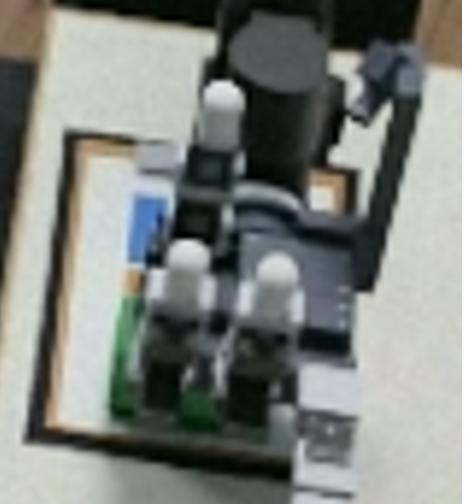

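Request:
move:
  arm1: {"joints": {"joint2_rad": 2.985, "joint3_rad": 1.15, "joint4_rad": 1.035}, "min_time_s": 0.5}

Scene clock: 501.60 s.
Joint torques (N m): arm1=[-2.08 10.05 -4.97 -8.01 -0.13 0.09] | arm2=[0.91 -7.77 7.05 0.09 -0.06 0.18] | arm3=[0.62 -15.21 9.72 -0.01 0.1 0.11]
Motor temperatures (°C): arm1=[24 28 33 24 24 26] | arm2=[26 24 34 27 24 23] | arm3=[26 29 34 24 24 24]
Heat: arm1: hottest joint3_rad 33 °C; arm2: hottest joint3_rad 34 °C; arm3: hottest joint3_rad 34 °C.
move: arm1 time_out
Joint velocities: within noise
arm1.joint_positions: joint1_rad=-0.070 joint2_rad=+2.555 joint3_rad=+1.292 joint4_rad=+1.261 joint5_rad=+0.003 joint6_rad=-0.038 hand_index_mcp=-0.045 hand_index_abd=+0.002 hand_index_pip=+0.362 hand_index_dip=+0.553 hand_middle_mcp=-0.045 hand_middle_abd=+0.002 hand_middle_pip=+0.363 hand_middle_dip=+0.553 hand_ring_mcp=+0.763 hand_ring_abd=+0.003 hand_ring_pip=+0.580 hand_ring_dip=+0.699 hand_thumb_cmc=-0.567 hand_thumb_axl=+0.680 hand_thumb_mcp=+0.168 hand_thumb_ipl=+0.166 hand_current_limit=+0.400 hand_speed=-0.900
arm1.joint_status: joint2_rad time_out (moved -0.001 of +0.430); joint3_rad time_out (moved +0.000 of -0.142); joint4_rad time_out (moved -0.005 of -0.231)
arm1.hand_state: goal,goal,goal,goal,goal,goal,goal,goal,goal,goal,goal,goal,goal,goal,goal,goal
arm1.index_mcp_current_ma: 4
arm1.index_abd_current_ma: 1
arm1.index_pip_current_ma: 1
arm1.index_dip_current_ma: 2
arm1.middle_mcp_current_ma: 4
arm1.middle_abd_current_ma: 1
arm1.middle_pip_current_ma: 2
arm1.middle_dip_current_ma: 2
arm1.ring_mcp_current_ma: 10
arm1.ring_abd_current_ma: 2
arm1.ring_pip_current_ma: 1
arm1.ring_dip_current_ma: 2
arm1.thumb_cmc_current_ma: 2
arm1.thumb_axl_current_ma: 1
arm1.thumb_mcp_current_ma: -2
arm1.thumb_ipl_current_ma: -2
arm1.hand_goal_index_mcp: -0.050
arm1.hand_goal_index_abd: 0.000
arm1.hand_goal_index_pip: 0.360
arm1.hand_goal_index_dip: 0.550
arm1.hand_goal_middle_mcp: -0.050
arm1.hand_goal_middle_abd: 0.000
arm1.hand_goal_middle_pip: 0.360
arm1.hand_goal_middle_dip: 0.550
arm1.hand_goal_ring_mcp: 0.754
arm1.hand_goal_ring_abd: 0.000
arm1.hand_goal_ring_pip: 0.578
arm1.hand_goal_ring_dip: 0.696
arm1.hand_goal_thumb_cmc: -0.570
arm1.hand_goal_thumb_axl: 0.678
arm1.hand_goal_thumb_mcp: 0.170
arm1.hand_goal_thumb_ipl: 0.168
arm1.on_its_own: joint2_rad reads +2.555 and still pushes toward +2.930 since a time_out; joint3_rad reads +1.292 and still pushes toward +1.180 since a time_out; joint4_rad reads +1.261 and still pushes toward +1.037 since a time_out
arm1.hand: x=+0.5535 y=+1.3162 z=+0.7950 quat_wxyz=(+0.434, +0.424, +0.568, +0.556) (m; scene frame)
arm1.hand_target: x=+0.4009 y=+1.2724 z=+0.4606 quat_wxyz=(+0.249, +0.549, +0.726, +0.330) (m; scene frame)
arm1.hand_status: not commanded
arm2, arm3: as last shown
pictures: none

Request:
move:
  arm1: {"joints": {"joint2_rad": 2.43, "joint3_rad": 1.25, "joint4_rad": 1.245}, "min_time_s": 2.5}
  cameras: ["room_a"]

Request:
zoom_image:
  camera: "room_a"
  region: [395, 325, 450, 385]

Scene clock: 504.63 s.
Joint torques (N m): arm1=[-2.02 -17.67 5.14 2.8 -0.11 0.07] | arm2=[0.85 -7.71 7.05 0.09 -0.06 0.19] | arm3=[0.67 -15.27 9.7 0.01 0.11 0.11]
Motor temperatures (°C): arm1=[24 28 33 24 24 26] | arm2=[26 24 34 27 24 23] | arm3=[26 29 34 24 24 24]
Heat: arm1: hottest joint3_rad 33 °C; arm2: hottest joint3_rad 34 °C; arm3: hottest joint3_rad 34 °C.
move: arm1 done
Joint velocities: within noise
arm1.joint_positions: joint1_rad=-0.071 joint2_rad=+2.451 joint3_rad=+1.251 joint4_rad=+1.235 joint5_rad=+0.003 joint6_rad=-0.036 hand_index_mcp=-0.045 hand_index_abd=+0.002 hand_index_pip=+0.362 hand_index_dip=+0.553 hand_middle_mcp=-0.045 hand_middle_abd=+0.002 hand_middle_pip=+0.363 hand_middle_dip=+0.553 hand_ring_mcp=+0.763 hand_ring_abd=+0.003 hand_ring_pip=+0.580 hand_ring_dip=+0.699 hand_thumb_cmc=-0.567 hand_thumb_axl=+0.680 hand_thumb_mcp=+0.168 hand_thumb_ipl=+0.166 hand_current_limit=+0.400 hand_speed=-0.900
arm1.joint_status: all done
arm1.hand_state: goal,goal,goal,goal,goal,goal,goal,goal,goal,goal,goal,goal,goal,goal,goal,goal
arm1.index_mcp_current_ma: 4
arm1.index_abd_current_ma: 1
arm1.index_pip_current_ma: 1
arm1.index_dip_current_ma: 2
arm1.middle_mcp_current_ma: 4
arm1.middle_abd_current_ma: 1
arm1.middle_pip_current_ma: 2
arm1.middle_dip_current_ma: 2
arm1.ring_mcp_current_ma: 10
arm1.ring_abd_current_ma: 2
arm1.ring_pip_current_ma: 1
arm1.ring_dip_current_ma: 2
arm1.thumb_cmc_current_ma: 2
arm1.thumb_axl_current_ma: 1
arm1.thumb_mcp_current_ma: -2
arm1.thumb_ipl_current_ma: -2
arm1.hand_goal_index_mcp: -0.050
arm1.hand_goal_index_abd: 0.000
arm1.hand_goal_index_pip: 0.360
arm1.hand_goal_index_dip: 0.550
arm1.hand_goal_middle_mcp: -0.050
arm1.hand_goal_middle_abd: 0.000
arm1.hand_goal_middle_pip: 0.360
arm1.hand_goal_middle_dip: 0.550
arm1.hand_goal_ring_mcp: 0.754
arm1.hand_goal_ring_abd: 0.000
arm1.hand_goal_ring_pip: 0.578
arm1.hand_goal_ring_dip: 0.696
arm1.hand_goal_thumb_cmc: -0.570
arm1.hand_goal_thumb_axl: 0.678
arm1.hand_goal_thumb_mcp: 0.170
arm1.hand_goal_thumb_ipl: 0.168
arm1.hand: x=+0.5556 y=+1.3155 z=+0.8478 quat_wxyz=(+0.441, +0.416, +0.557, +0.567) (m; scene frame)
arm1.hand_target: x=+0.5576 y=+1.3076 z=+0.8641 quat_wxyz=(+0.445, +0.416, +0.544, +0.577) (m; scene frame)
arm1.hand_status: not commanded
arm2, arm3: as last shown
pictures: room_a
Images, in order (width x height): room_a 672x504.

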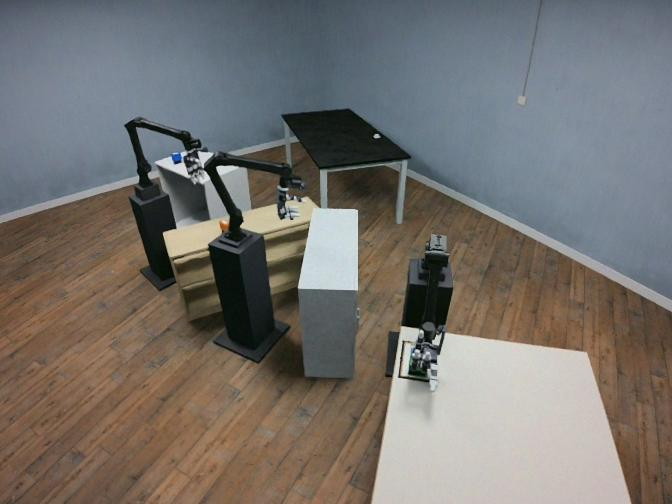

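Scaled by 8.400 from the camera's 672x504 image, which has a finer 960x720 frame.

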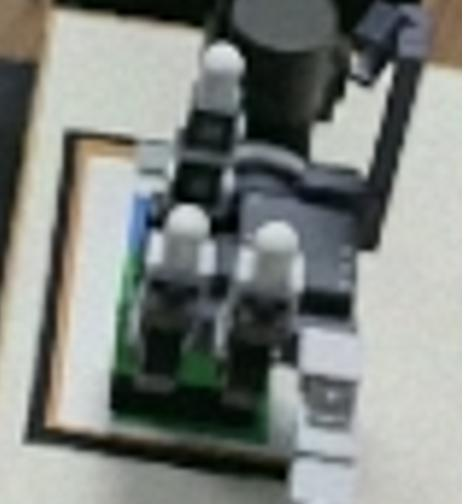

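Request:
move:
  arm1: {"joints": {"joint1_rad": -0.08, "joint2_rad": 1.96, "joint3_rad": 1.06, "joint4_rad": 0.90, "joint5_rad": 0.0, "joint6_rad": 0.0}, "min_time_s": 2.5}
  cameras: ["room_a"]

Request:
zoom_image:
  camera: "room_a"
  region: [395, 335, 445, 390]

Scene clock: 507.83 s.
Joint torques (N m): arm1=[-2.02 -15.27 7.08 1.95 -0.11 0.08] | arm2=[0.91 -7.71 7.05 0.1 -0.05 0.18] | arm3=[0.62 -15.27 9.7 -0.01 0.1 0.11]
Motor temperatures (°C): arm1=[24 28 33 24 24 26] | arm2=[26 24 34 27 24 23] | arm3=[26 29 34 24 24 24]
Heat: arm1: hottest joint3_rad 33 °C; arm2: hottest joint3_rad 34 °C; arm3: hottest joint3_rad 34 °C.
move: arm1 done
Joint velocities: within noise
arm1.joint_positions: joint1_rad=-0.071 joint2_rad=+1.974 joint3_rad=+1.065 joint4_rad=+0.908 joint5_rad=+0.003 joint6_rad=-0.018 hand_index_mcp=-0.045 hand_index_abd=+0.002 hand_index_pip=+0.362 hand_index_dip=+0.553 hand_middle_mcp=-0.045 hand_middle_abd=+0.002 hand_middle_pip=+0.363 hand_middle_dip=+0.553 hand_ring_mcp=+0.763 hand_ring_abd=+0.003 hand_ring_pip=+0.580 hand_ring_dip=+0.699 hand_thumb_cmc=-0.567 hand_thumb_axl=+0.680 hand_thumb_mcp=+0.168 hand_thumb_ipl=+0.166 hand_current_limit=+0.400 hand_speed=-0.900
arm1.joint_status: all done
arm1.hand_state: goal,goal,goal,goal,goal,goal,goal,goal,goal,goal,goal,goal,goal,goal,goal,goal
arm1.index_mcp_current_ma: 4
arm1.index_abd_current_ma: 1
arm1.index_pip_current_ma: 1
arm1.index_dip_current_ma: 2
arm1.middle_mcp_current_ma: 4
arm1.middle_abd_current_ma: 1
arm1.middle_pip_current_ma: 2
arm1.middle_dip_current_ma: 2
arm1.ring_mcp_current_ma: 10
arm1.ring_abd_current_ma: 2
arm1.ring_pip_current_ma: 1
arm1.ring_dip_current_ma: 2
arm1.thumb_cmc_current_ma: 2
arm1.thumb_axl_current_ma: 1
arm1.thumb_mcp_current_ma: -2
arm1.thumb_ipl_current_ma: -2
arm1.hand_goal_index_mcp: -0.050
arm1.hand_goal_index_abd: 0.000
arm1.hand_goal_index_pip: 0.360
arm1.hand_goal_index_dip: 0.550
arm1.hand_goal_middle_mcp: -0.050
arm1.hand_goal_middle_abd: 0.000
arm1.hand_goal_middle_pip: 0.360
arm1.hand_goal_middle_dip: 0.550
arm1.hand_goal_ring_mcp: 0.754
arm1.hand_goal_ring_abd: 0.000
arm1.hand_goal_ring_pip: 0.578
arm1.hand_goal_ring_dip: 0.696
arm1.hand_goal_thumb_cmc: -0.570
arm1.hand_goal_thumb_axl: 0.678
arm1.hand_goal_thumb_mcp: 0.170
arm1.hand_goal_thumb_ipl: 0.168
arm1.hand: x=+0.5336 y=+1.3049 z=+1.0256 quat_wxyz=(+0.428, +0.429, +0.564, +0.561) (m; scene frame)
arm1.hand_target: x=+0.5338 y=+1.2968 z=+1.0305 quat_wxyz=(+0.425, +0.436, +0.559, +0.563) (m; scene frame)
arm1.hand_status: not commanded
arm2, arm3: as last shown
pictures: room_a
Images, in order (width x height): room_a 672x504.

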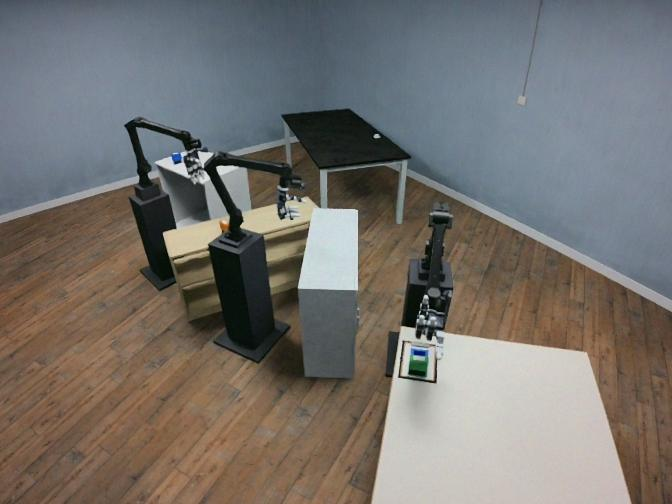

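Scaled by 9.164 from the camera's 672x504 image, which has a finer 960x720 frame.

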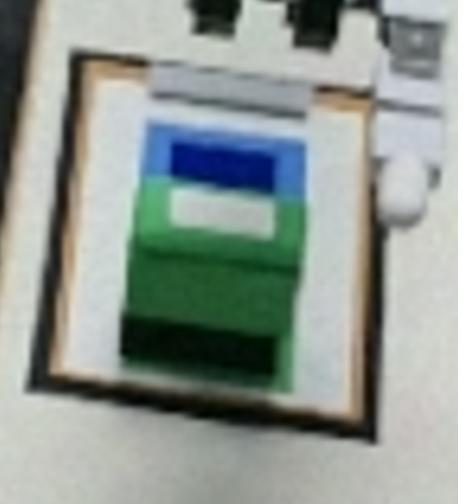

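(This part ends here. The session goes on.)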